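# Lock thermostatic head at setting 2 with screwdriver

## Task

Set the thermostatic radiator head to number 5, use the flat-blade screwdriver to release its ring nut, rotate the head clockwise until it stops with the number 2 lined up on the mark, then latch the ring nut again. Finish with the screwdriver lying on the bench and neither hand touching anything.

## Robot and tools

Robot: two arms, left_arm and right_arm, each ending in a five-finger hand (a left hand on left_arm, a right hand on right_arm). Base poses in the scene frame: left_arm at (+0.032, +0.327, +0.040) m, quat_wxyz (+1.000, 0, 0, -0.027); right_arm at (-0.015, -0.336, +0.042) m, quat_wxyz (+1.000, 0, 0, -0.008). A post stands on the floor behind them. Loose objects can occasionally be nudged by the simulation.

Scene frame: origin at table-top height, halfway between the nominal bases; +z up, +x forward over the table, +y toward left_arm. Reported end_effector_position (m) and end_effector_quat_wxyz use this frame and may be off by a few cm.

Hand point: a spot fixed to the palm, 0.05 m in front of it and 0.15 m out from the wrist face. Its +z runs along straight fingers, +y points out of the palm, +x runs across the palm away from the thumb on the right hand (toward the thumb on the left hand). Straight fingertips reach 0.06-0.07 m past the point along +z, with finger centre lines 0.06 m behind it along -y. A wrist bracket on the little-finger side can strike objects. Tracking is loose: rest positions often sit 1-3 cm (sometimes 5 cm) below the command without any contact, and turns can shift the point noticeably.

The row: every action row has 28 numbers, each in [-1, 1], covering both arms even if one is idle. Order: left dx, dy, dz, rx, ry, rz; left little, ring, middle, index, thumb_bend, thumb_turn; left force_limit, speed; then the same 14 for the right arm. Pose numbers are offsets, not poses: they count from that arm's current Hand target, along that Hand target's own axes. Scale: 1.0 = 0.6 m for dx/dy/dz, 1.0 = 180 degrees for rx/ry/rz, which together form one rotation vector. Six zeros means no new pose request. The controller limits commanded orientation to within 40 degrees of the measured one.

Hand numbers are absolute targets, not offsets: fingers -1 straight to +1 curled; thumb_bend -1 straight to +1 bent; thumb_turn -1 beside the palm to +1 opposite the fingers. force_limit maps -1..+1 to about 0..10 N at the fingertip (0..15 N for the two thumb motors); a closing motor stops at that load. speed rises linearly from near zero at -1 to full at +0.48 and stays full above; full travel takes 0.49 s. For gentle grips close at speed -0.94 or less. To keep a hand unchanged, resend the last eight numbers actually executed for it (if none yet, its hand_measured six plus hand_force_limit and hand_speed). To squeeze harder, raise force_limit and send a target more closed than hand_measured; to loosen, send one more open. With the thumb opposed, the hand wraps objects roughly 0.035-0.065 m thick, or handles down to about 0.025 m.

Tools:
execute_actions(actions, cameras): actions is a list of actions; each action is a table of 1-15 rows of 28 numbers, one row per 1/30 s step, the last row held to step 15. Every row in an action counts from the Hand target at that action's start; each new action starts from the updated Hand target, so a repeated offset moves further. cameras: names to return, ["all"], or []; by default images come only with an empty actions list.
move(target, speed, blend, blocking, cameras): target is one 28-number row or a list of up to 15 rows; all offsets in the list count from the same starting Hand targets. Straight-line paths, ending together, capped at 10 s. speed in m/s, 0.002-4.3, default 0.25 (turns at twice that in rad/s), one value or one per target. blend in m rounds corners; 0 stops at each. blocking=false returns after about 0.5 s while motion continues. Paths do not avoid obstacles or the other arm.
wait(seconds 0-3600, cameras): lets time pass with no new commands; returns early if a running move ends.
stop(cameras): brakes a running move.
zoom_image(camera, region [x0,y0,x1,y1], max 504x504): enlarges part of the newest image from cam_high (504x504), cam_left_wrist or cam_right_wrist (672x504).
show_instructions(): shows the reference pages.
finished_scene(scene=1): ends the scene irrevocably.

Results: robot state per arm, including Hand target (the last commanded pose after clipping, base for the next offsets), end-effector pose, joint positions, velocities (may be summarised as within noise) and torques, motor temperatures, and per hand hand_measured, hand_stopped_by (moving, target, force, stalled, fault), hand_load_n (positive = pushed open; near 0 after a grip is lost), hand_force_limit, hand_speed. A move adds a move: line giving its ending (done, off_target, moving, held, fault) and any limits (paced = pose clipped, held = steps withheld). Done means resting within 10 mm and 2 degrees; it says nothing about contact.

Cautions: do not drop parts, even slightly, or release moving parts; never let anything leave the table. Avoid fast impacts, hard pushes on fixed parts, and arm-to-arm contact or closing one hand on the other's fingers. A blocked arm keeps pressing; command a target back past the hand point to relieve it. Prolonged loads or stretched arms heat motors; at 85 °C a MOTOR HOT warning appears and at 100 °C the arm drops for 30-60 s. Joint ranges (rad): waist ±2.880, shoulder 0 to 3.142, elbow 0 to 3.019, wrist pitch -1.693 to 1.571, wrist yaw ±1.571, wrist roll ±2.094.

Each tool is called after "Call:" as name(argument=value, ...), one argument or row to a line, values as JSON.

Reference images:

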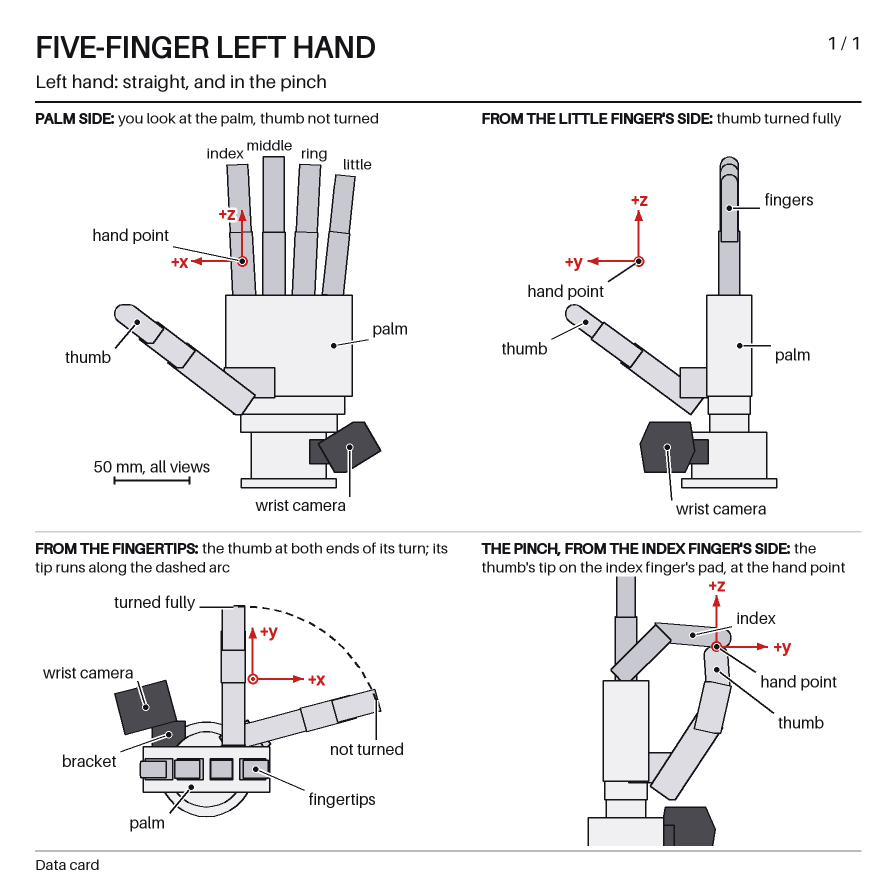

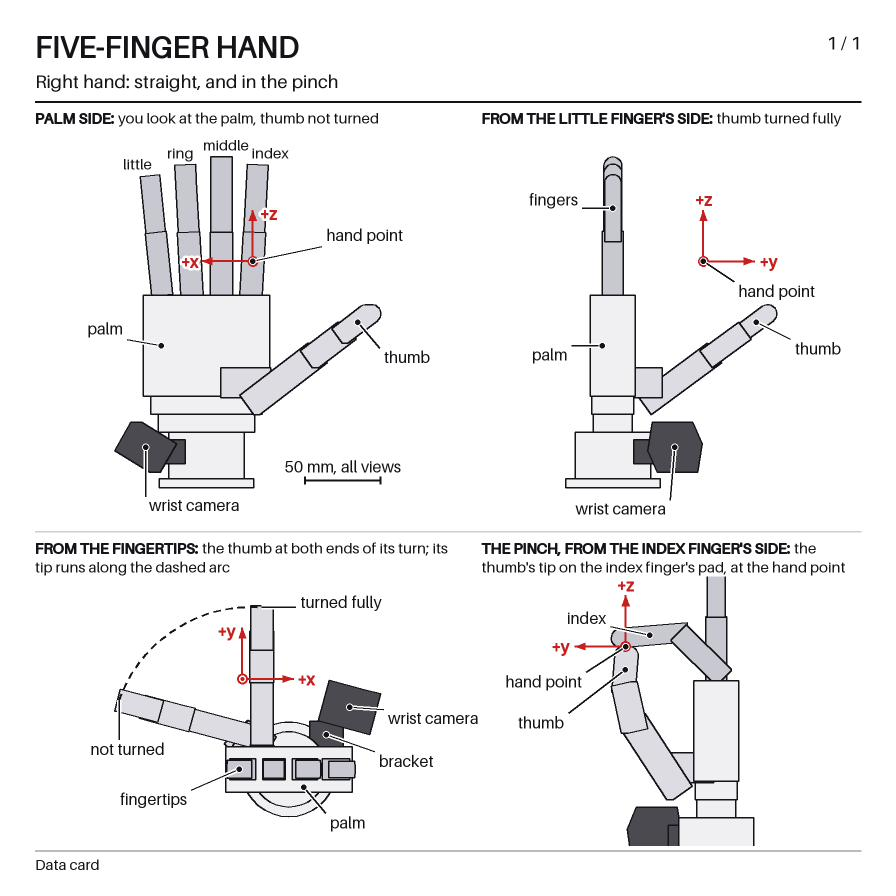

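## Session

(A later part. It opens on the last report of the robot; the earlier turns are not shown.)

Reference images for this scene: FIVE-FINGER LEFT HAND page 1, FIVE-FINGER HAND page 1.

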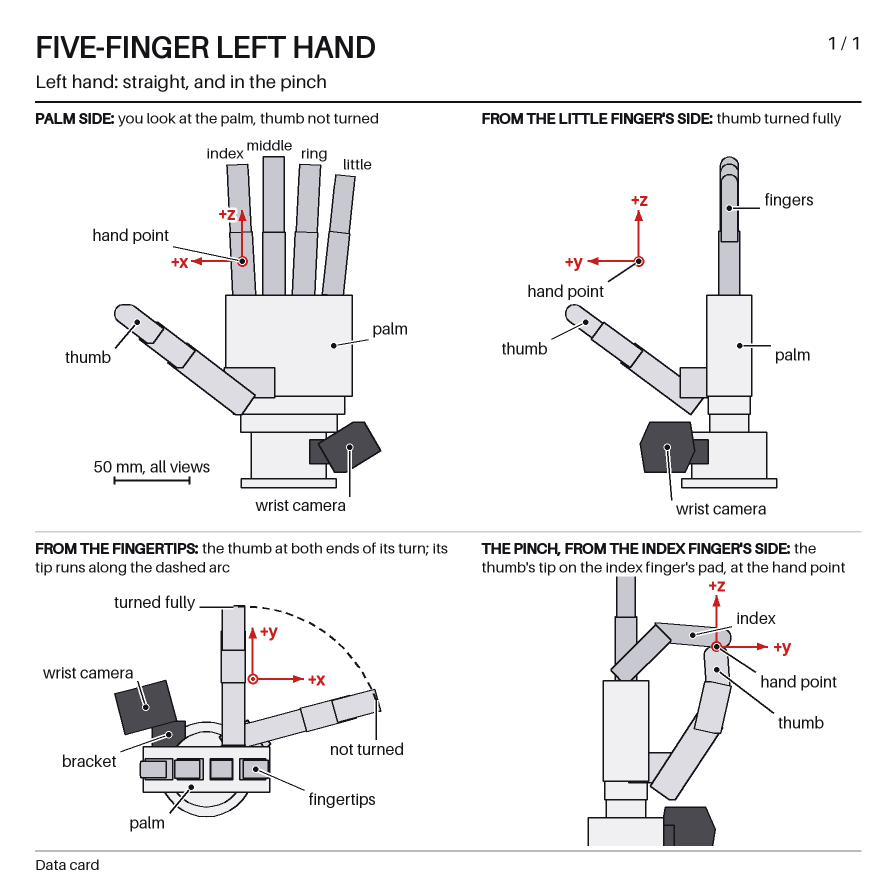

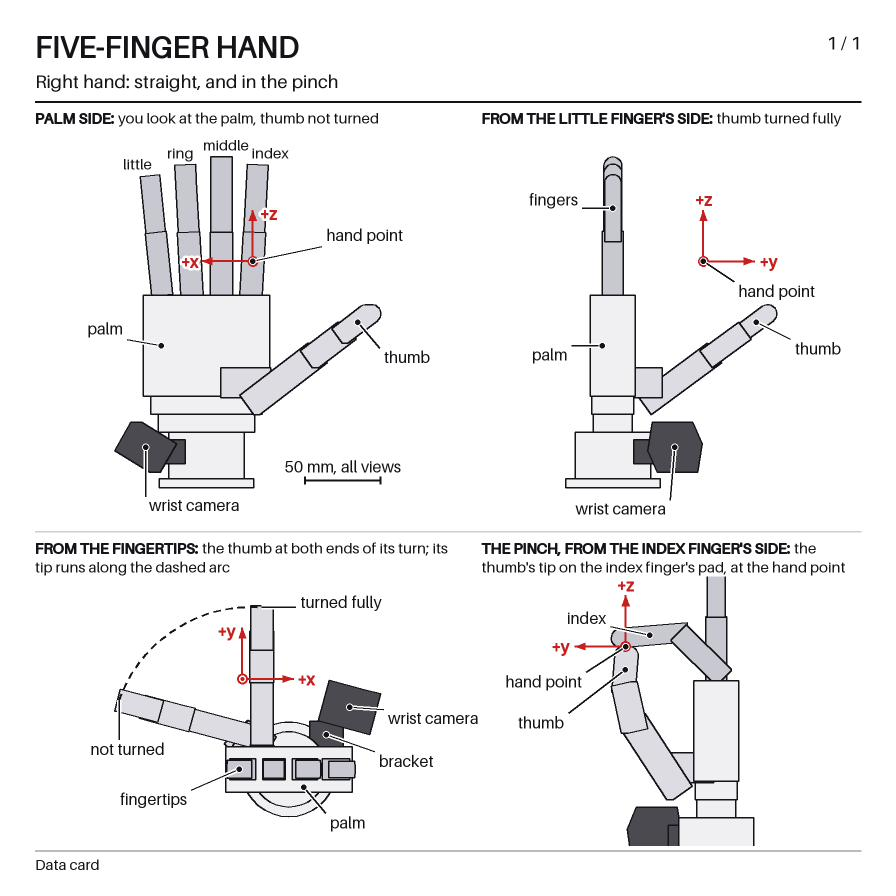

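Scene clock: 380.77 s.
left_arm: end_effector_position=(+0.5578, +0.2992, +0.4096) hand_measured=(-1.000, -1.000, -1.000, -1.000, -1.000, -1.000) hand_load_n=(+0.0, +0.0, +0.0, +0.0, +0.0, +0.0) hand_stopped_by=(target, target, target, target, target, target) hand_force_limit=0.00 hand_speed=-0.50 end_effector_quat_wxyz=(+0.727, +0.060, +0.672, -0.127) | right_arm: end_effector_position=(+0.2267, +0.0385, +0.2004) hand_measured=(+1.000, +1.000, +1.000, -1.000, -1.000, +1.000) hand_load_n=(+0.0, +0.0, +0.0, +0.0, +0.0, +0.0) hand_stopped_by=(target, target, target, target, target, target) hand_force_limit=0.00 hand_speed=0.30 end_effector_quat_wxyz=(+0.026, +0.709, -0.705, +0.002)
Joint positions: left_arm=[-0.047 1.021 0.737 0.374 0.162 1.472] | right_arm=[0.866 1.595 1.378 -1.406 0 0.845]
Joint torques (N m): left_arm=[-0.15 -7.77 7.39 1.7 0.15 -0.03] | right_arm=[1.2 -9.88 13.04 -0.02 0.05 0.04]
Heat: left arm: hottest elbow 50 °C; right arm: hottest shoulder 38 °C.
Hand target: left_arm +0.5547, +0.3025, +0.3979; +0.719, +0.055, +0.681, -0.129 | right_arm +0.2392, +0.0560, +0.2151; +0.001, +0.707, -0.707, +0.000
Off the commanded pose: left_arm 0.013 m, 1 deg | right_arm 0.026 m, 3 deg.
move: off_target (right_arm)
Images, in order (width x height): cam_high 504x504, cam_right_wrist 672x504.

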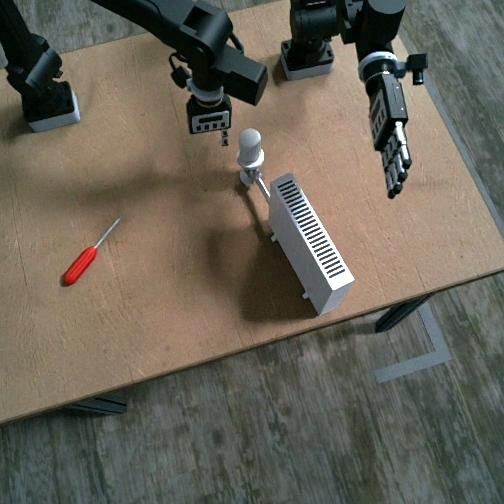

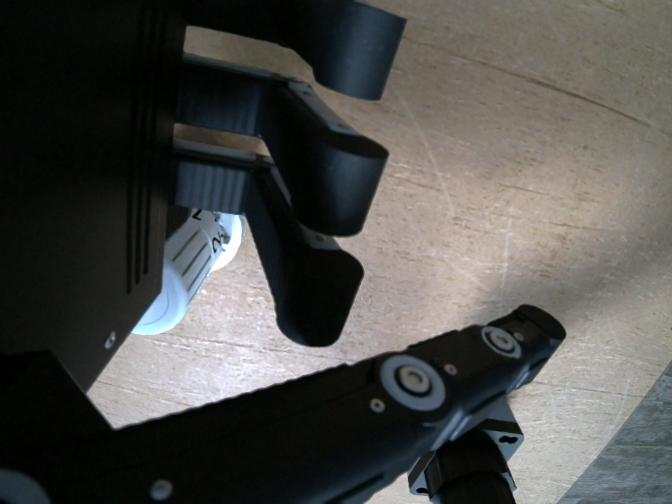

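Call:
move(
  target=[0,0,0,0,0,0,-1,-1,-1,-1,-1,-1,0,-0.5,-0.0418,-0.0142,0.0483,0,0,0,1,1,1,-1,-1,1,0.0,0.3],
  speed=0.08,
  cameras=["cam_right_wrist","cam_high"],
)

Call:
zoom_image(
  camera="cam_high",
  region=[200, 110, 270, 180],
)

Call:
zoom_image(
  camera="cam_right_wrist",
  region=[120, 120, 320, 360],
)

Scene clock: 382.23 s.
left_arm: end_effector_position=(+0.5578, +0.2992, +0.4096) hand_measured=(-1.000, -1.000, -1.000, -1.000, -1.000, -1.000) hand_load_n=(+0.0, +0.0, +0.0, +0.0, +0.0, +0.0) hand_stopped_by=(target, target, target, target, target, target) hand_force_limit=0.00 hand_speed=-0.50 end_effector_quat_wxyz=(+0.727, +0.060, +0.672, -0.127) | right_arm: end_effector_position=(+0.2342, +0.0590, +0.1719) hand_measured=(+1.000, +1.000, +1.000, -1.000, -1.000, +1.000) hand_load_n=(+0.0, +0.5, +0.0, +0.0, +0.0, +0.0) hand_stopped_by=(target, target, target, target, target, target) hand_force_limit=0.00 hand_speed=0.30 end_effector_quat_wxyz=(+0.029, +0.707, -0.706, +0.002)
Joint positions: left_arm=[-0.047 1.021 0.737 0.374 0.162 1.472] | right_arm=[0.882 1.668 1.393 -1.354 0 0.865]
Joint torques (N m): left_arm=[-0.15 -7.71 7.46 1.73 0.16 -0.05] | right_arm=[0.56 -10.4 13.33 0.13 0.01 0.08]
Heat: left arm: hottest elbow 50 °C; right arm: hottest shoulder 38 °C.
Hand target: left_arm +0.5547, +0.3025, +0.3979; +0.719, +0.055, +0.681, -0.129 | right_arm +0.2476, +0.0811, +0.1862; +0.001, +0.707, -0.707, +0.000
Off the commanded pose: left_arm 0.013 m, 1 deg | right_arm 0.029 m, 3 deg.
move: off_target (right_arm)
Images, in order (width x height): cam_high 504x504, cam_right_wrist 672x504.

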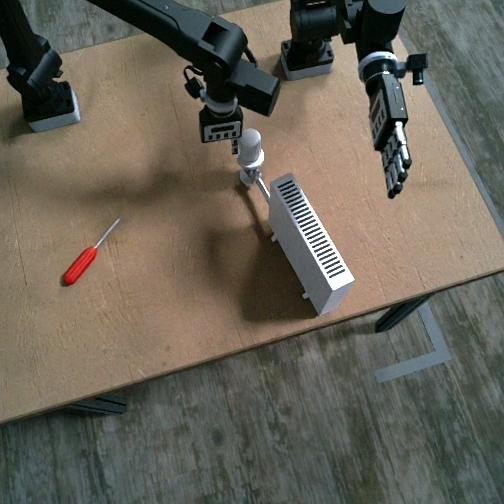

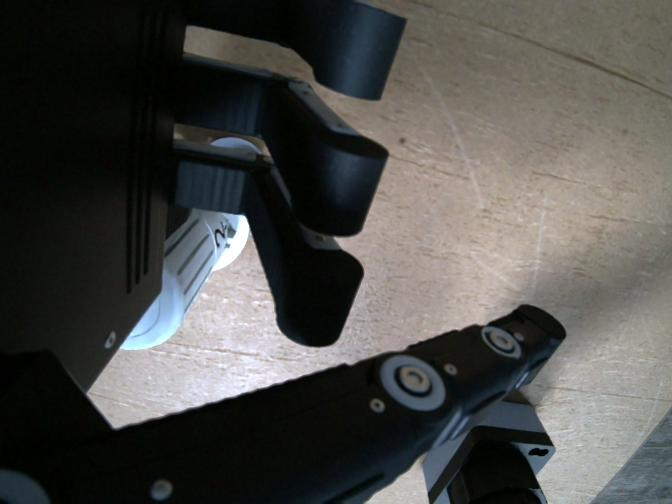

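Scaled by 7.200 from the camera's image (finer frame: 720x720).

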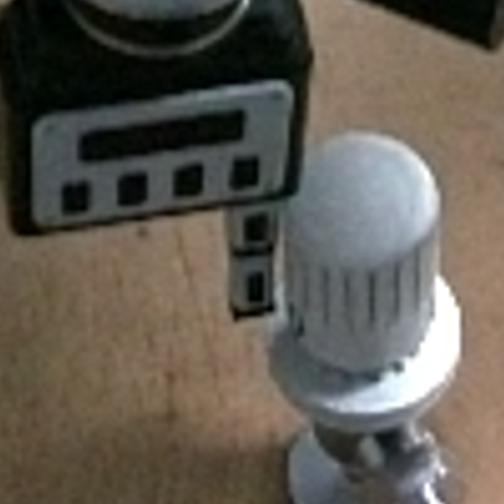

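Scaled by 2.100 from the camera's image (finer frame: 960x720).

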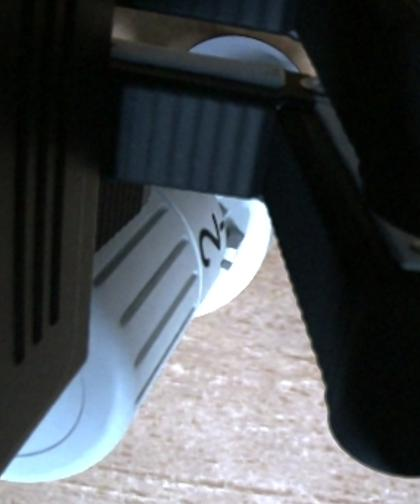

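Call:
move(
  target=[0,0,0,0,0,0,-1,-1,-1,-1,-1,-1,0,-0.5,-0.01,-0.002,0.02,0,0,0,1,1,1,-1,-1,1,0.0,0.3],
  speed=0.06,
  cameras=["cam_right_wrist","cam_high"],
)

Call:
zoom_image(
  camera="cam_high",
  region=[220, 120, 270, 170],
)

Call:
zoom_image(
  camera="cam_right_wrist",
  region=[120, 160, 280, 320],
)

Scene clock: 383.20 s.
left_arm: end_effector_position=(+0.5578, +0.2992, +0.4096) hand_measured=(-1.000, -1.000, -1.000, -1.000, -1.000, -1.000) hand_load_n=(+0.0, +0.0, +0.0, +0.0, +0.0, +0.0) hand_stopped_by=(target, target, target, target, target, target) hand_force_limit=0.00 hand_speed=-0.50 end_effector_quat_wxyz=(+0.727, +0.060, +0.672, -0.127) | right_arm: end_effector_position=(+0.2354, +0.0595, +0.1682) hand_measured=(+1.000, +1.000, +1.000, -1.000, -1.000, +1.000) hand_load_n=(+0.0, +0.0, +0.0, +0.0, +0.0, +0.0) hand_stopped_by=(target, target, target, target, target, target) hand_force_limit=0.00 hand_speed=0.30 end_effector_quat_wxyz=(+0.032, +0.705, -0.708, +0.004)
Joint positions: left_arm=[-0.047 1.021 0.737 0.374 0.162 1.472] | right_arm=[0.882 1.676 1.393 -1.351 0.004 0.871]
Joint torques (N m): left_arm=[-0.15 -7.71 7.43 1.69 0.16 -0.04] | right_arm=[1.61 -9.58 12.86 0.95 -0.13 0.03]
Heat: left arm: hottest elbow 50 °C; right arm: hottest shoulder 38 °C.
Hand target: left_arm +0.5547, +0.3025, +0.3979; +0.719, +0.055, +0.681, -0.129 | right_arm +0.2488, +0.0870, +0.1741; +0.001, +0.707, -0.707, +0.000
Off the commanded pose: left_arm 0.013 m, 1 deg | right_arm 0.031 m, 4 deg.
move: off_target (right_arm)
Images, in order (width x height): cam_high 504x504, cam_right_wrist 672x504.

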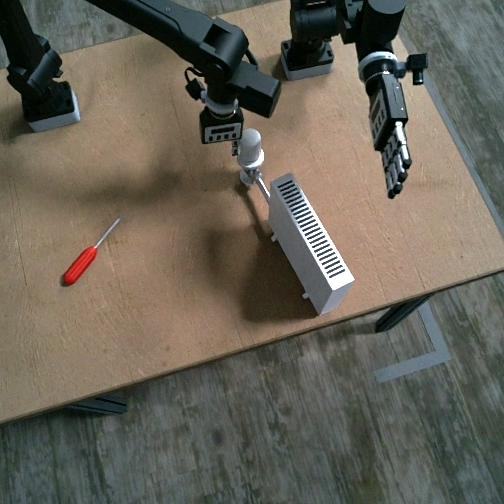

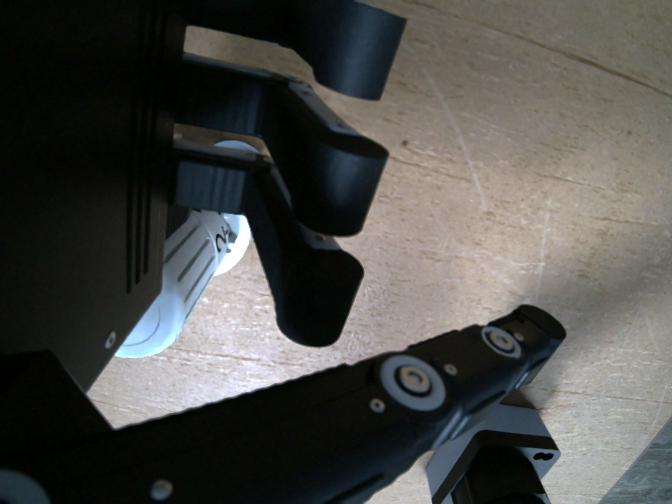

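Scaled by 10.080 from the camera's image (finer frame: 720x720).

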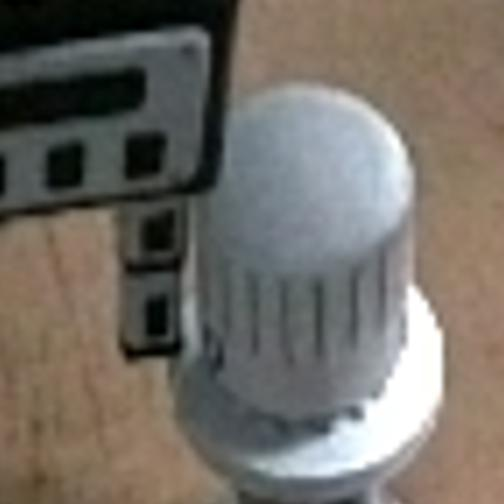

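Scaled by 3.150 from the camera's image (finer frame: 960x720).

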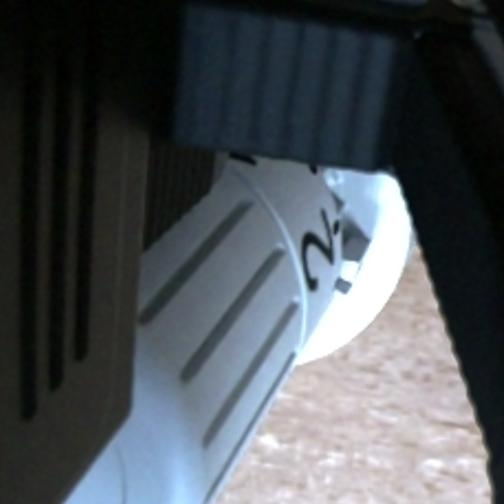

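Call:
move(
  target=[0,0,0,0,0,0,-1,-1,-1,-1,-1,-1,0,-0.5,-0.015,0.0,0.025,0,0,0,1,1,1,-1,-1,1,0.0,0.3],
  speed=0.06,
  cameras=["cam_right_wrist","cam_high"],
)

Call:
zoom_image(
  camera="cam_high",
  region=[220, 120, 270, 170],
)

Call:
zoom_image(
  camera="cam_right_wrist",
  region=[120, 160, 280, 320],
)

Scene clock: 383.97 s.
left_arm: end_effector_position=(+0.5578, +0.2992, +0.4096) hand_measured=(-1.000, -1.000, -1.000, -1.000, -1.000, -1.000) hand_load_n=(+0.5, +0.0, +0.0, +0.0, +0.0, +0.0) hand_stopped_by=(target, target, target, target, target, target) hand_force_limit=0.00 hand_speed=-0.50 end_effector_quat_wxyz=(+0.727, +0.060, +0.672, -0.127) | right_arm: end_effector_position=(+0.2359, +0.0601, +0.1672) hand_measured=(+1.000, +1.000, +1.000, -1.000, -1.000, +1.000) hand_load_n=(+0.0, +0.0, +0.5, -0.5, -0.5, +0.0) hand_stopped_by=(target, target, target, target, target, target) hand_force_limit=0.00 hand_speed=0.30 end_effector_quat_wxyz=(+0.031, +0.704, -0.710, +0.005)
Joint positions: left_arm=[-0.047 1.021 0.737 0.374 0.162 1.472] | right_arm=[0.882 1.678 1.393 -1.349 0.005 0.875]
Joint torques (N m): left_arm=[-0.15 -7.71 7.43 1.68 0.15 -0.04] | right_arm=[2.55 -7.82 12.36 2.21 -0.22 0.11]
Heat: left arm: hottest elbow 50 °C; right arm: hottest shoulder 38 °C.
Hand target: left_arm +0.5547, +0.3025, +0.3979; +0.719, +0.055, +0.681, -0.129 | right_arm +0.2488, +0.0960, +0.1592; +0.001, +0.707, -0.707, +0.000
Off the commanded pose: left_arm 0.013 m, 1 deg | right_arm 0.039 m, 4 deg.
move: off_target (right_arm)
Images, in order (width x height): cam_high 504x504, cam_right_wrist 672x504.

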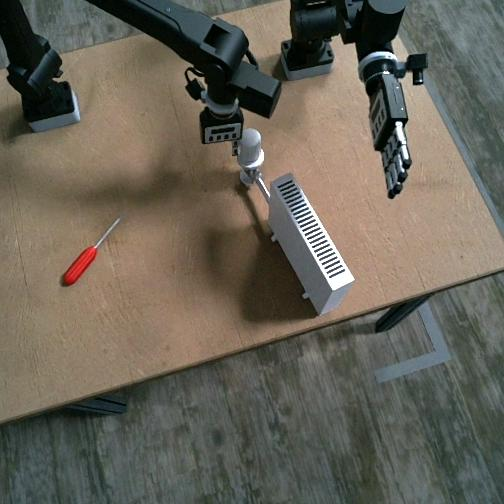

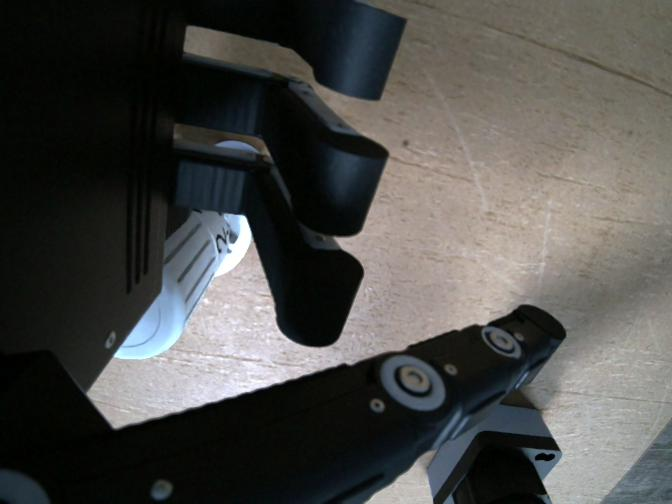

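Scaled by 10.080 from the camera's image (finer frame: 720x720).

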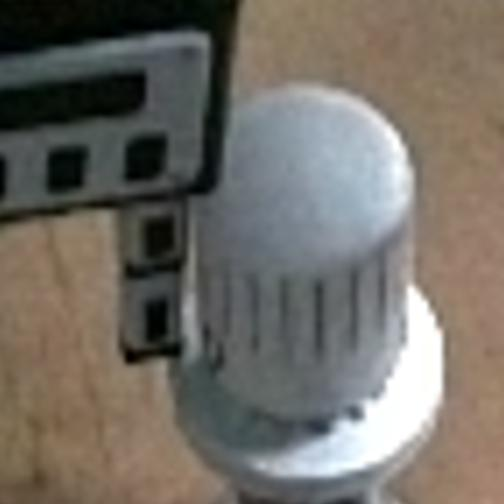

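Scaled by 3.150 from the camera's image (finer frame: 960x720).

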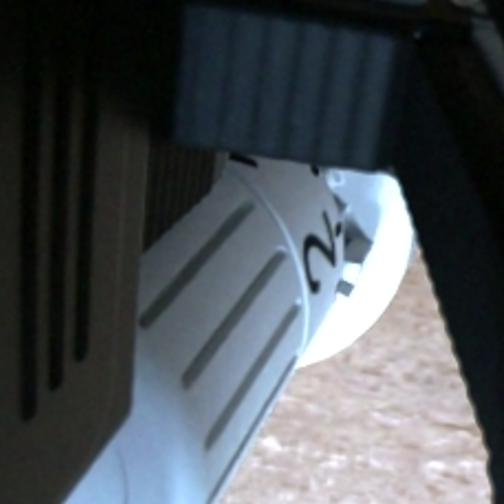

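Call:
move(
  target=[
    [0,0,0,0,0,0,-1,-1,-1,-1,-1,-1,0,-0.5,0.0667,0,-0.0833,0,0,0,1,1,1,-1,-1,1,0.0,0.3],
    [0,0,0,0,0,0,-1,-1,-1,-1,-1,-1,0,-0.5,0.235,-0.0087,-0.068,0.1453,-0.1017,-0.3797,1,1,1,-1,-1,1,0.0,0.3],
    [0,0,0,0,0,0,-1,-1,-1,-1,-1,-1,0,-0.5,0.2067,-0.0253,-0.033,0.1453,-0.1017,-0.3797,1,1,1,-1,-1,1,0.0,0.3],
  ],
  speed=0.15,
  blend=[0.01,0.01,0],
  cameras=["cam_right_wrist","cam_high"],
)

Call:
zoom_image(
  camera="cam_high",
  region=[180, 100, 280, 200],
)

Scene clock: 391.10 s.
left_arm: end_effector_position=(+0.5578, +0.2992, +0.4096) hand_measured=(-1.000, -1.000, -1.000, -1.000, -1.000, -1.000) hand_load_n=(+0.0, +0.0, +0.0, +0.0, +0.0, +0.0) hand_stopped_by=(target, target, target, target, target, target) hand_force_limit=0.00 hand_speed=-0.50 end_effector_quat_wxyz=(+0.727, +0.060, +0.672, -0.127) | right_arm: end_effector_position=(+0.2649, -0.0290, +0.1853) hand_measured=(+1.000, +1.000, +1.000, -1.000, -1.000, +1.000) hand_load_n=(+0.0, +0.0, +0.0, +0.0, +0.0, +0.0) hand_stopped_by=(target, target, target, target, target, target) hand_force_limit=0.00 hand_speed=0.30 end_effector_quat_wxyz=(-0.255, +0.950, -0.173, +0.047)
Joint positions: left_arm=[-0.047 1.021 0.737 0.374 0.162 1.472] | right_arm=[0.73 1.303 1.022 -0.818 -0.241 -0.439]
Joint torques (N m): left_arm=[-0.09 -7.82 7.45 1.72 0.16 -0.04] | right_arm=[0.32 -6.24 8.91 1.11 -0.26 -0.11]
Heat: left arm: hottest elbow 50 °C; right arm: hottest elbow 39 °C.
Hand target: left_arm +0.5547, +0.3025, +0.3979; +0.719, +0.055, +0.681, -0.129 | right_arm +0.2640, -0.0281, +0.1788; -0.254, +0.952, -0.167, +0.044
Off the commanded pose: left_arm 0.013 m, 1 deg | right_arm 0.006 m, 1 deg.
move: done
Images, in order (width x height): cam_high 504x504, cam_right_wrist 672x504.

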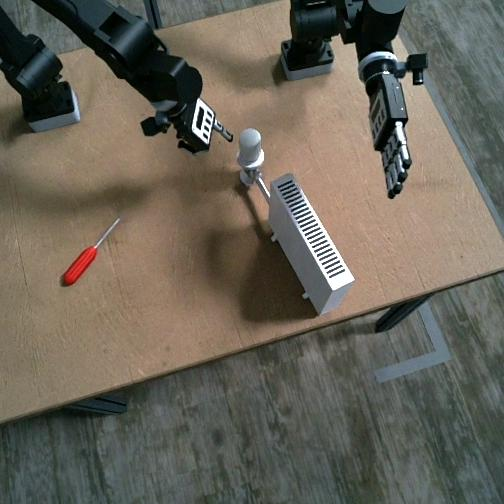

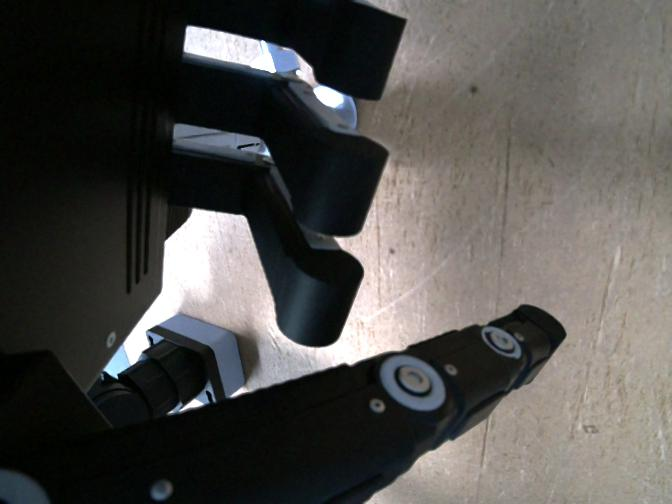

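Scaled by 5.040 from the camera's image (finer frame: 720x720).

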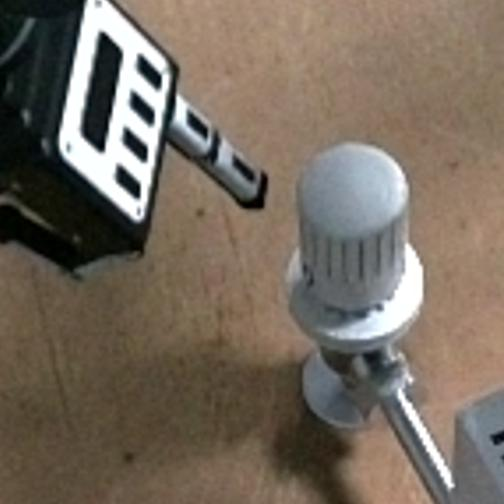

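Call:
move(
  target=[0,0,0,0,0,0,-1,-1,-1,-1,-1,-1,0,-0.5,0,0.0197,0.0752,0,0,0,1,1,1,-1,-1,1,0.0,0.3],
  speed=0.08,
  cameras=["cam_right_wrist","cam_high"],
)

Call:
zoom_image(
  camera="cam_high",
  region=[210, 110, 280, 180],
)

Scene clock: 392.50 s.
left_arm: end_effector_position=(+0.5578, +0.2992, +0.4096) hand_measured=(-1.000, -1.000, -1.000, -1.000, -1.000, -1.000) hand_load_n=(+0.0, +0.0, +0.0, +0.0, +0.0, +0.0) hand_stopped_by=(target, target, target, target, target, target) hand_force_limit=0.00 hand_speed=-0.50 end_effector_quat_wxyz=(+0.727, +0.060, +0.672, -0.127) | right_arm: end_effector_position=(+0.2704, -0.0187, +0.1403) hand_measured=(+1.000, +1.000, +1.000, -1.000, -1.000, +1.000) hand_load_n=(+0.0, +0.0, +0.5, +0.0, +0.0, +0.0) hand_stopped_by=(target, target, target, target, target, target) hand_force_limit=0.00 hand_speed=0.30 end_effector_quat_wxyz=(-0.257, +0.951, -0.168, +0.046)
Joint positions: left_arm=[-0.047 1.021 0.737 0.374 0.162 1.472] | right_arm=[0.74 1.374 0.963 -0.685 -0.241 -0.439]
Joint torques (N m): left_arm=[-0.15 -7.71 7.42 1.69 0.16 -0.04] | right_arm=[1.32 -7.53 8.57 0.99 0.09 0.03]
Heat: left arm: hottest elbow 50 °C; right arm: hottest elbow 39 °C.
Hand target: left_arm +0.5547, +0.3025, +0.3979; +0.719, +0.055, +0.681, -0.129 | right_arm +0.2682, -0.0166, +0.1340; -0.254, +0.951, -0.167, +0.044
Off the commanded pose: left_arm 0.013 m, 1 deg | right_arm 0.007 m, 0 deg.
move: done
Images, in order (width x height): cam_high 504x504, cam_right_wrist 672x504.

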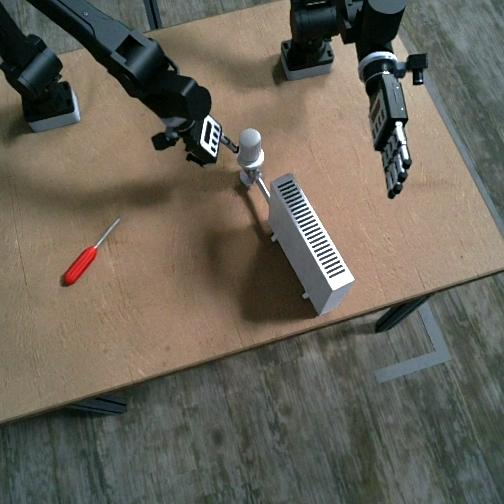

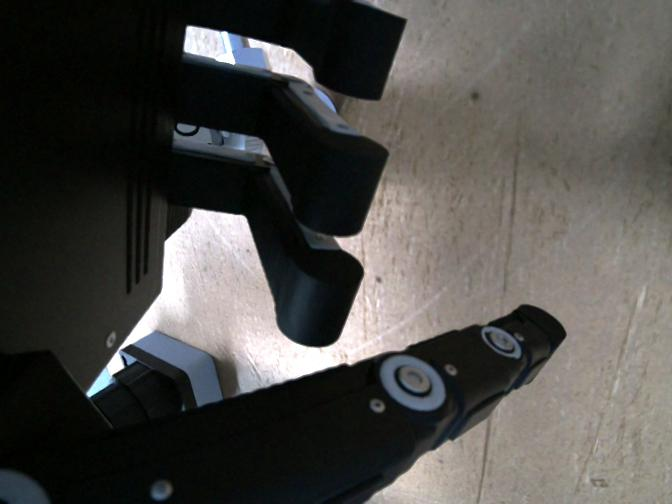

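Scaled by 7.200 from the camera's image (finer frame: 720x720).

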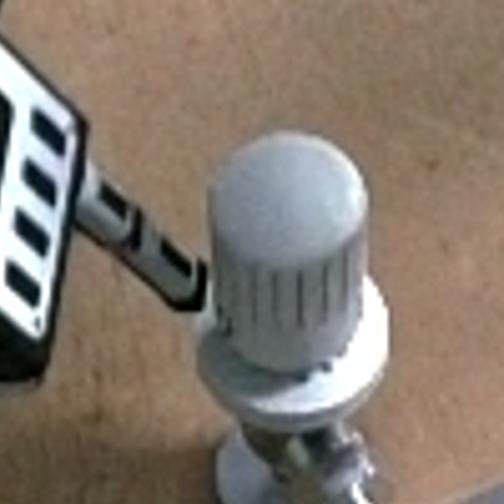

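Call:
move(
  target=[0,0,0,0,0,0,-1,-1,-1,-1,-1,-1,0,-0.5,0,0.0265,0.051,0,0,0,1,1,1,-1,-1,1,0.0,0.3],
  speed=0.06,
  cameras=["cam_high"],
)

Call:
zoom_image(
  camera="cam_high",
  region=[220, 130, 270, 180],
)

Scene clock: 393.77 s.
left_arm: end_effector_position=(+0.5578, +0.2992, +0.4096) hand_measured=(-1.000, -1.000, -1.000, -1.000, -1.000, -1.000) hand_load_n=(+0.0, +0.0, +0.0, +0.0, +0.0, +0.0) hand_stopped_by=(target, target, target, target, target, target) hand_force_limit=0.00 hand_speed=-0.50 end_effector_quat_wxyz=(+0.727, +0.060, +0.672, -0.127) | right_arm: end_effector_position=(+0.2739, -0.0148, +0.1242) hand_measured=(+1.000, +1.000, +1.000, -1.000, -1.000, +1.000) hand_load_n=(+0.0, +0.0, +0.0, -3.0, +0.0, +0.0) hand_stopped_by=(target, target, target, target, target, target) hand_force_limit=0.00 hand_speed=0.30 end_effector_quat_wxyz=(-0.267, +0.948, -0.165, +0.054)
Joint positions: left_arm=[-0.047 1.021 0.737 0.374 0.162 1.472] | right_arm=[0.741 1.391 0.927 -0.605 -0.241 -0.439]
Joint torques (N m): left_arm=[-0.09 -7.71 7.45 1.7 0.16 -0.04] | right_arm=[1.49 -5.25 6.98 2.02 0.12 0.09]
Heat: left arm: hottest elbow 50 °C; right arm: hottest elbow 39 °C.
Hand target: left_arm +0.5547, +0.3025, +0.3979; +0.719, +0.055, +0.681, -0.129 | right_arm +0.2688, -0.0151, +0.0995; -0.254, +0.951, -0.167, +0.044
Off the commanded pose: left_arm 0.013 m, 1 deg | right_arm 0.025 m, 2 deg.
move: off_target (right_arm)

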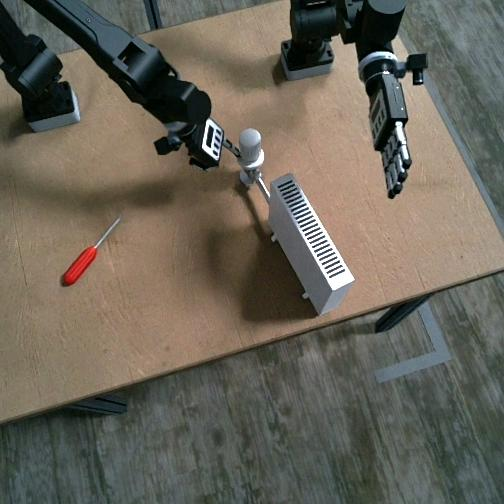

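Scaled by 10.080 from the camera's image (finer frame: 720x720).

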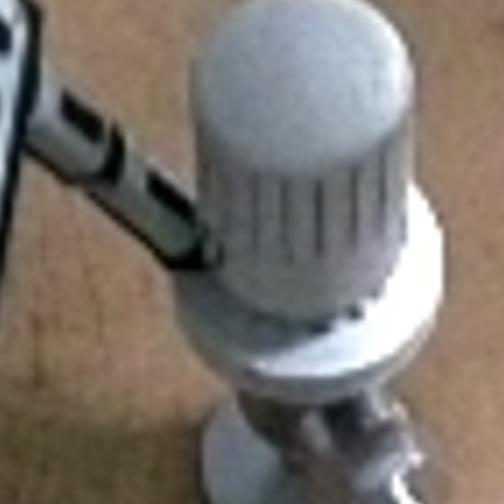

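Call:
move(
  target=[0,0,0,0,0,0,-1,-1,-1,-1,-1,-1,0,-0.5,0,0.02,0.036,0,0,0,1,1,1,-1,-1,1,0.0,0.3],
  speed=0.06,
  cameras=["cam_high"],
)

Call:
zoom_image(
  camera="cam_high",
  region=[220, 130, 270, 180],
)

Scene clock: 394.87 s.
left_arm: end_effector_position=(+0.5578, +0.2992, +0.4096) hand_measured=(-1.000, -1.000, -1.000, -1.000, -1.000, -1.000) hand_load_n=(+0.0, +0.0, +0.5, +0.0, +0.0, +0.0) hand_stopped_by=(target, target, target, target, target, target) hand_force_limit=0.00 hand_speed=-0.50 end_effector_quat_wxyz=(+0.727, +0.060, +0.672, -0.127) | right_arm: end_effector_position=(+0.2738, -0.0149, +0.1207) hand_measured=(+1.000, +1.000, +1.000, -1.000, -1.000, +1.000) hand_load_n=(+0.0, +0.0, +0.0, -6.0, -0.5, +0.0) hand_stopped_by=(target, target, target, target, target, target) hand_force_limit=0.00 hand_speed=0.30 end_effector_quat_wxyz=(-0.281, +0.944, -0.163, +0.062)
Joint positions: left_arm=[-0.047 1.021 0.737 0.374 0.162 1.472] | right_arm=[0.738 1.377 0.896 -0.556 -0.247 -0.439]
Joint torques (N m): left_arm=[-0.15 -7.88 7.45 1.7 0.16 -0.04] | right_arm=[1.96 -1.85 6.26 2.35 0.32 0]
Heat: left arm: hottest elbow 50 °C; right arm: hottest elbow 39 °C.
Hand target: left_arm +0.5547, +0.3025, +0.3979; +0.719, +0.055, +0.681, -0.129 | right_arm +0.2688, -0.0147, +0.0749; -0.254, +0.951, -0.167, +0.044
Off the commanded pose: left_arm 0.013 m, 1 deg | right_arm 0.046 m, 4 deg.
move: off_target (right_arm)

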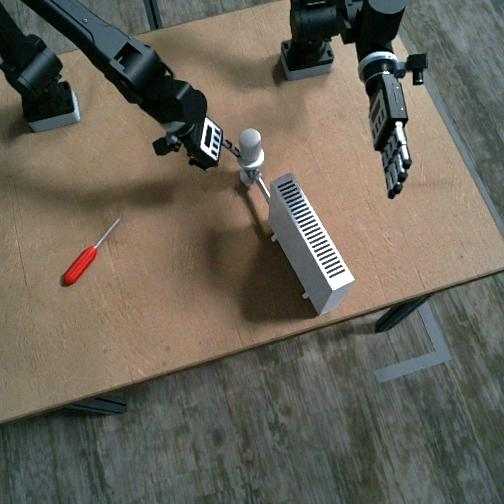

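Scaled by 10.080 from the camera's image (finer frame: 720x720).

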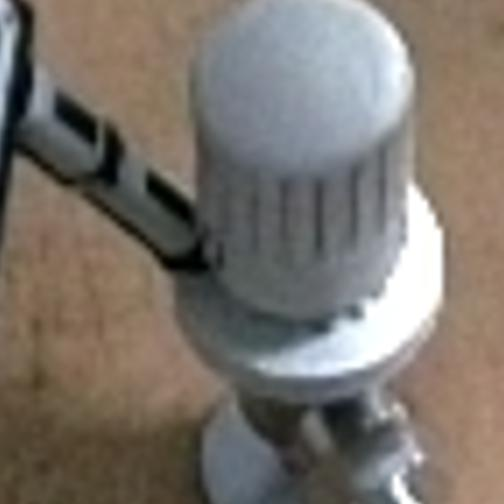

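Call:
move(
  target=[0,0,0,0,0,0,-1,-1,-1,-1,-1,-1,0,-0.5,-0.03,-0.0123,-0.0121,0,0,0,1,1,1,-1,-1,1,0.0,0.3],
  speed=0.04,
  cameras=["cam_high"],
)

Call:
zoom_image(
  camera="cam_high",
  region=[220, 130, 270, 180],
)

Scene clock: 396.20 s.
left_arm: end_effector_position=(+0.5578, +0.2992, +0.4096) hand_measured=(-1.000, -1.000, -1.000, -1.000, -1.000, -1.000) hand_load_n=(+0.0, +0.0, +0.0, -0.5, +0.0, +0.0) hand_stopped_by=(target, target, target, target, target, target) hand_force_limit=0.00 hand_speed=-0.50 end_effector_quat_wxyz=(+0.727, +0.060, +0.672, -0.127) | right_arm: end_effector_position=(+0.2708, -0.0133, +0.1220) hand_measured=(+1.000, +1.000, +1.000, -1.000, -1.000, +1.000) hand_load_n=(+0.0, +0.0, +0.0, -5.5, +0.0, +0.0) hand_stopped_by=(target, target, target, target, target, target) hand_force_limit=0.00 hand_speed=0.30 end_effector_quat_wxyz=(-0.276, +0.943, -0.169, +0.070)
Joint positions: left_arm=[-0.047 1.021 0.737 0.374 0.162 1.472] | right_arm=[0.755 1.368 0.892 -0.555 -0.218 -0.416]
Joint torques (N m): left_arm=[-0.09 -7.59 7.41 1.72 0.15 -0.03] | right_arm=[4.01 -3.19 6.65 2.14 0.04 0.2]
Heat: left arm: hottest elbow 50 °C; right arm: hottest elbow 39 °C.
Hand target: left_arm +0.5547, +0.3025, +0.3979; +0.719, +0.055, +0.681, -0.129 | right_arm +0.2529, -0.0060, +0.0848; -0.254, +0.951, -0.167, +0.045
Off the commanded pose: left_arm 0.013 m, 1 deg | right_arm 0.042 m, 4 deg.
move: off_target (right_arm)

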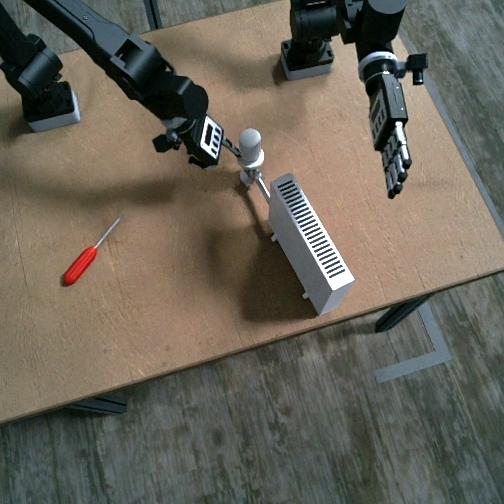

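Scaled by 10.080 from the camera's image (finer frame: 720x720).

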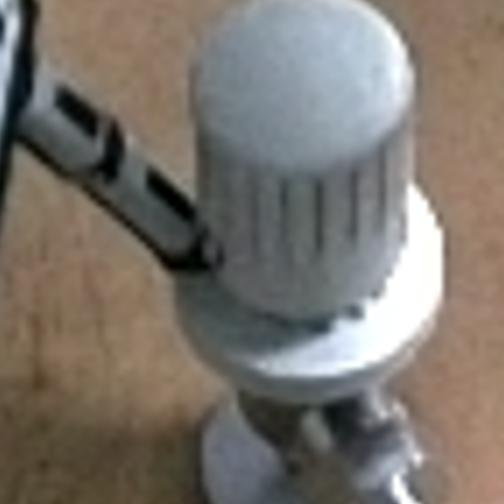

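Call:
move(
  target=[0,0,0,0,0,0,-1,-1,-1,-1,-1,-1,0,-0.5, 0,-0.05,-0.087,0,0,0,1,1,1,-1,-1,1,0.0,0.3],
  speed=0.08,
  cameras=["all"],
)

Scene clock: 398.47 s.
left_arm: end_effector_position=(+0.5578, +0.2992, +0.4096) hand_measured=(-1.000, -1.000, -1.000, -1.000, -1.000, -1.000) hand_load_n=(-0.5, +0.0, +0.0, +0.0, +0.0, +0.0) hand_stopped_by=(target, target, target, target, target, target) hand_force_limit=0.00 hand_speed=-0.50 end_effector_quat_wxyz=(+0.727, +0.060, +0.672, -0.127) | right_arm: end_effector_position=(+0.2405, -0.0230, +0.1219) hand_measured=(+1.000, +1.000, +1.000, -1.000, -1.000, +1.000) hand_load_n=(+0.0, +0.0, +0.0, +0.0, +0.0, +0.0) hand_stopped_by=(target, target, target, target, target, target) hand_force_limit=0.00 hand_speed=0.30 end_effector_quat_wxyz=(-0.233, +0.956, -0.172, +0.032)
Joint positions: left_arm=[-0.047 1.021 0.737 0.374 0.162 1.472] | right_arm=[0.787 1.365 0.91 -0.687 -0.214 -0.396]
Joint torques (N m): left_arm=[-0.21 -7.82 7.43 1.68 0.16 -0.04] | right_arm=[0.97 -7.94 12.88 0.38 -0.22 0.03]
Heat: left arm: hottest elbow 50 °C; right arm: hottest elbow 39 °C.
Hand target: left_arm +0.5547, +0.3025, +0.3979; +0.719, +0.055, +0.681, -0.129 | right_arm +0.2529, -0.0061, +0.1449; -0.254, +0.951, -0.167, +0.044
Off the commanded pose: left_arm 0.013 m, 1 deg | right_arm 0.031 m, 3 deg.
move: off_target (right_arm)

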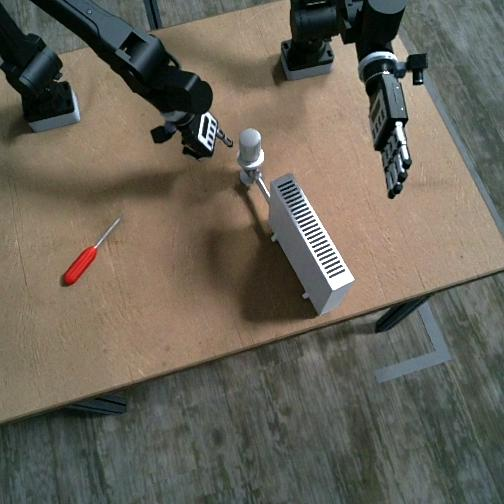

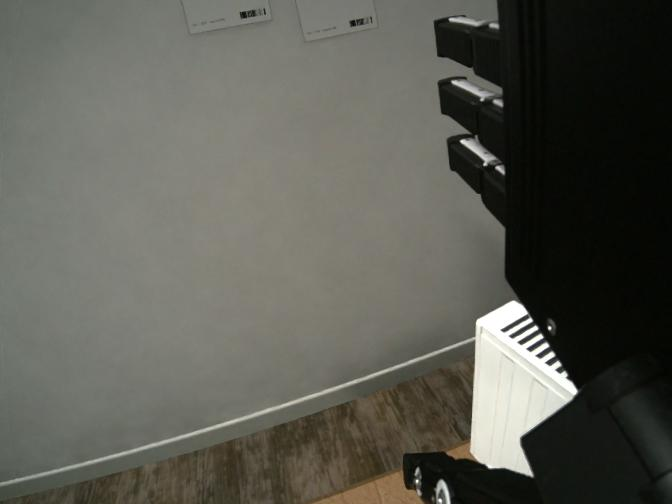

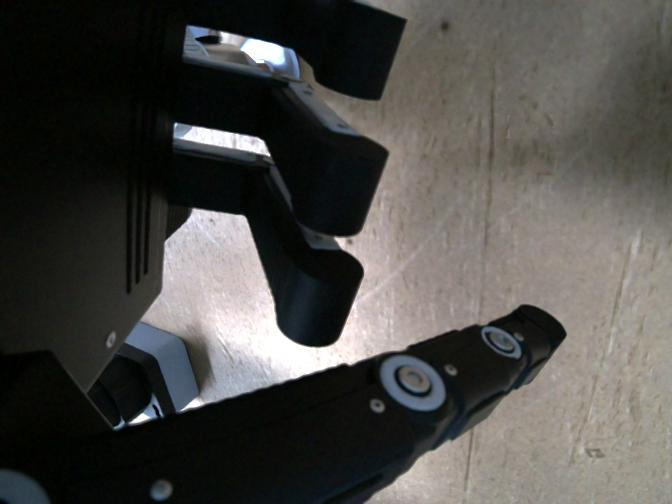

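Call:
move(
  target=[0,0,0,0,0,0,-1,-1,-1,-1,-1,-1,0,-0.5, -0.0093,0.0288,-0.2188,0.330,0.0998,0.0569,1,1,1,-1,-1,1,0.0,0.3],
  speed=0.15,
  cameras=["cam_right_wrist"],
)

Call:
move(
  target=[0,0,0,0,0,0,-1,-1,-1,-1,-1,-1,0,-0.5, -0.2083,0.2033,0.1392,-0.184,0.1923,-0.472,-1,-1,-1,-1,-1,1,0.0,0.3],
  speed=0.2,
  cameras=["cam_right_wrist"],
)

Scene clock: 403.50 s.
left_arm: end_effector_position=(+0.5578, +0.2992, +0.4096) hand_measured=(-1.000, -1.000, -1.000, -1.000, -1.000, -1.000) hand_load_n=(+0.0, +0.0, +0.0, +0.0, +0.0, +0.0) hand_stopped_by=(target, target, target, target, target, target) hand_force_limit=0.00 hand_speed=-0.50 end_effector_quat_wxyz=(+0.727, +0.060, +0.672, -0.127) | right_arm: end_effector_position=(+0.2189, -0.0774, +0.2489) hand_measured=(+1.000, +1.000, +1.000, -1.000, -1.000, +1.000) hand_load_n=(+0.0, +0.0, +0.0, +0.0, +0.0, +0.0) hand_stopped_by=(target, target, target, target, target, target) hand_force_limit=0.00 hand_speed=0.30 end_effector_quat_wxyz=(+0.661, -0.672, +0.236, -0.236)
Joint positions: left_arm=[-0.047 1.021 0.737 0.374 0.162 1.472] | right_arm=[0.597 0.487 0.233 0.239 -0.307 -0.011]
Joint torques (N m): left_arm=[-0.09 -7.77 7.42 1.7 0.16 -0.03] | right_arm=[0.32 0.91 9.77 2.06 0.22 0.06]
Heat: left arm: hottest elbow 50 °C; right arm: hottest elbow 40 °C.
Hand target: left_arm +0.5547, +0.3025, +0.3979; +0.719, +0.055, +0.681, -0.129 | right_arm +0.2203, -0.0799, +0.2500; +0.665, -0.666, +0.240, -0.241
Off the commanded pose: left_arm 0.013 m, 1 deg | right_arm 0.003 m, 1 deg.
move: done

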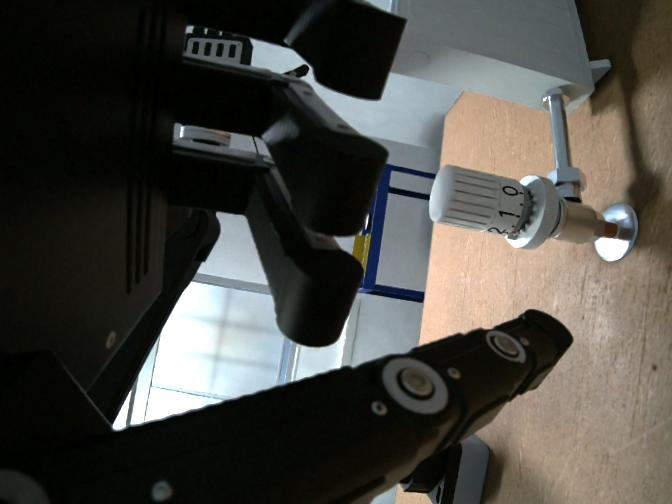

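Scene clock: 409.67 s.
left_arm: end_effector_position=(+0.5578, +0.2992, +0.4096) hand_measured=(-1.000, -1.000, -1.000, -1.000, -1.000, -1.000) hand_load_n=(+0.0, +0.0, +0.0, +0.0, +0.0, +0.0) hand_stopped_by=(target, target, target, target, target, target) hand_force_limit=0.00 hand_speed=-0.50 end_effector_quat_wxyz=(+0.727, +0.060, +0.672, -0.127) | right_arm: end_effector_position=(+0.1805, +0.0563, +0.1292) hand_measured=(-1.000, -1.000, -1.000, -1.000, -1.000, +1.000) hand_load_n=(+0.0, +0.5, +0.0, +0.0, +0.0, +0.0) hand_stopped_by=(target, target, target, target, target, target) hand_force_limit=0.00 hand_speed=0.30 end_effector_quat_wxyz=(-0.039, +0.711, +0.036, +0.701)
Joint positions: left_arm=[-0.047 1.021 0.737 0.374 0.162 1.472] | right_arm=[1.595 1.854 0.729 0.994 1.472 -1.436]
Joint torques (N m): left_arm=[-0.09 -7.65 7.46 1.69 0.15 -0.04] | right_arm=[1.2 -8.7 6.2 1.28 0.16 -0.14]
Heat: left arm: hottest elbow 50 °C; right arm: hottest elbow 40 °C.
Hand target: left_arm +0.5547, +0.3025, +0.3979; +0.719, +0.055, +0.681, -0.129 | right_arm +0.1776, +0.0641, +0.1279; -0.047, +0.701, +0.039, +0.710
Off the commanded pose: left_arm 0.013 m, 1 deg | right_arm 0.008 m, 2 deg.
move: done

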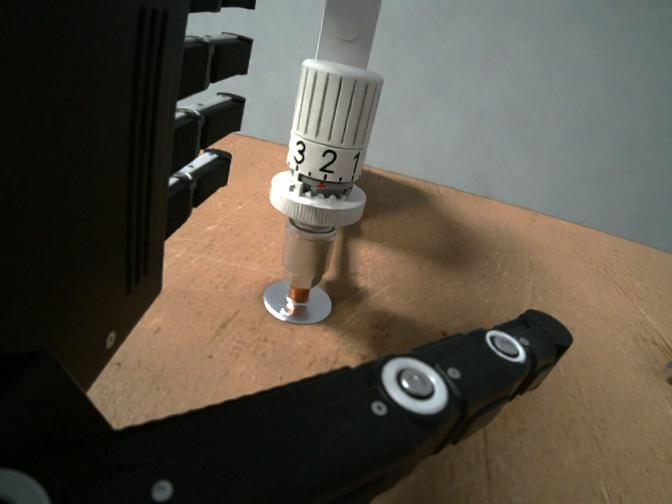

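Call:
zoom_image(
  camera="cam_right_wrist",
  region=[250, 110, 390, 240],
)

Scaled by 3.600 from the camera's image (finer frame: 960x720).

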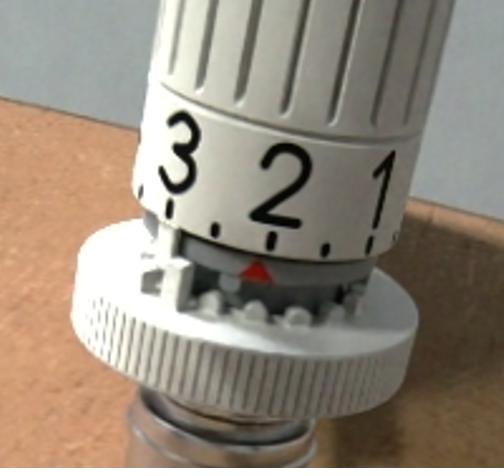

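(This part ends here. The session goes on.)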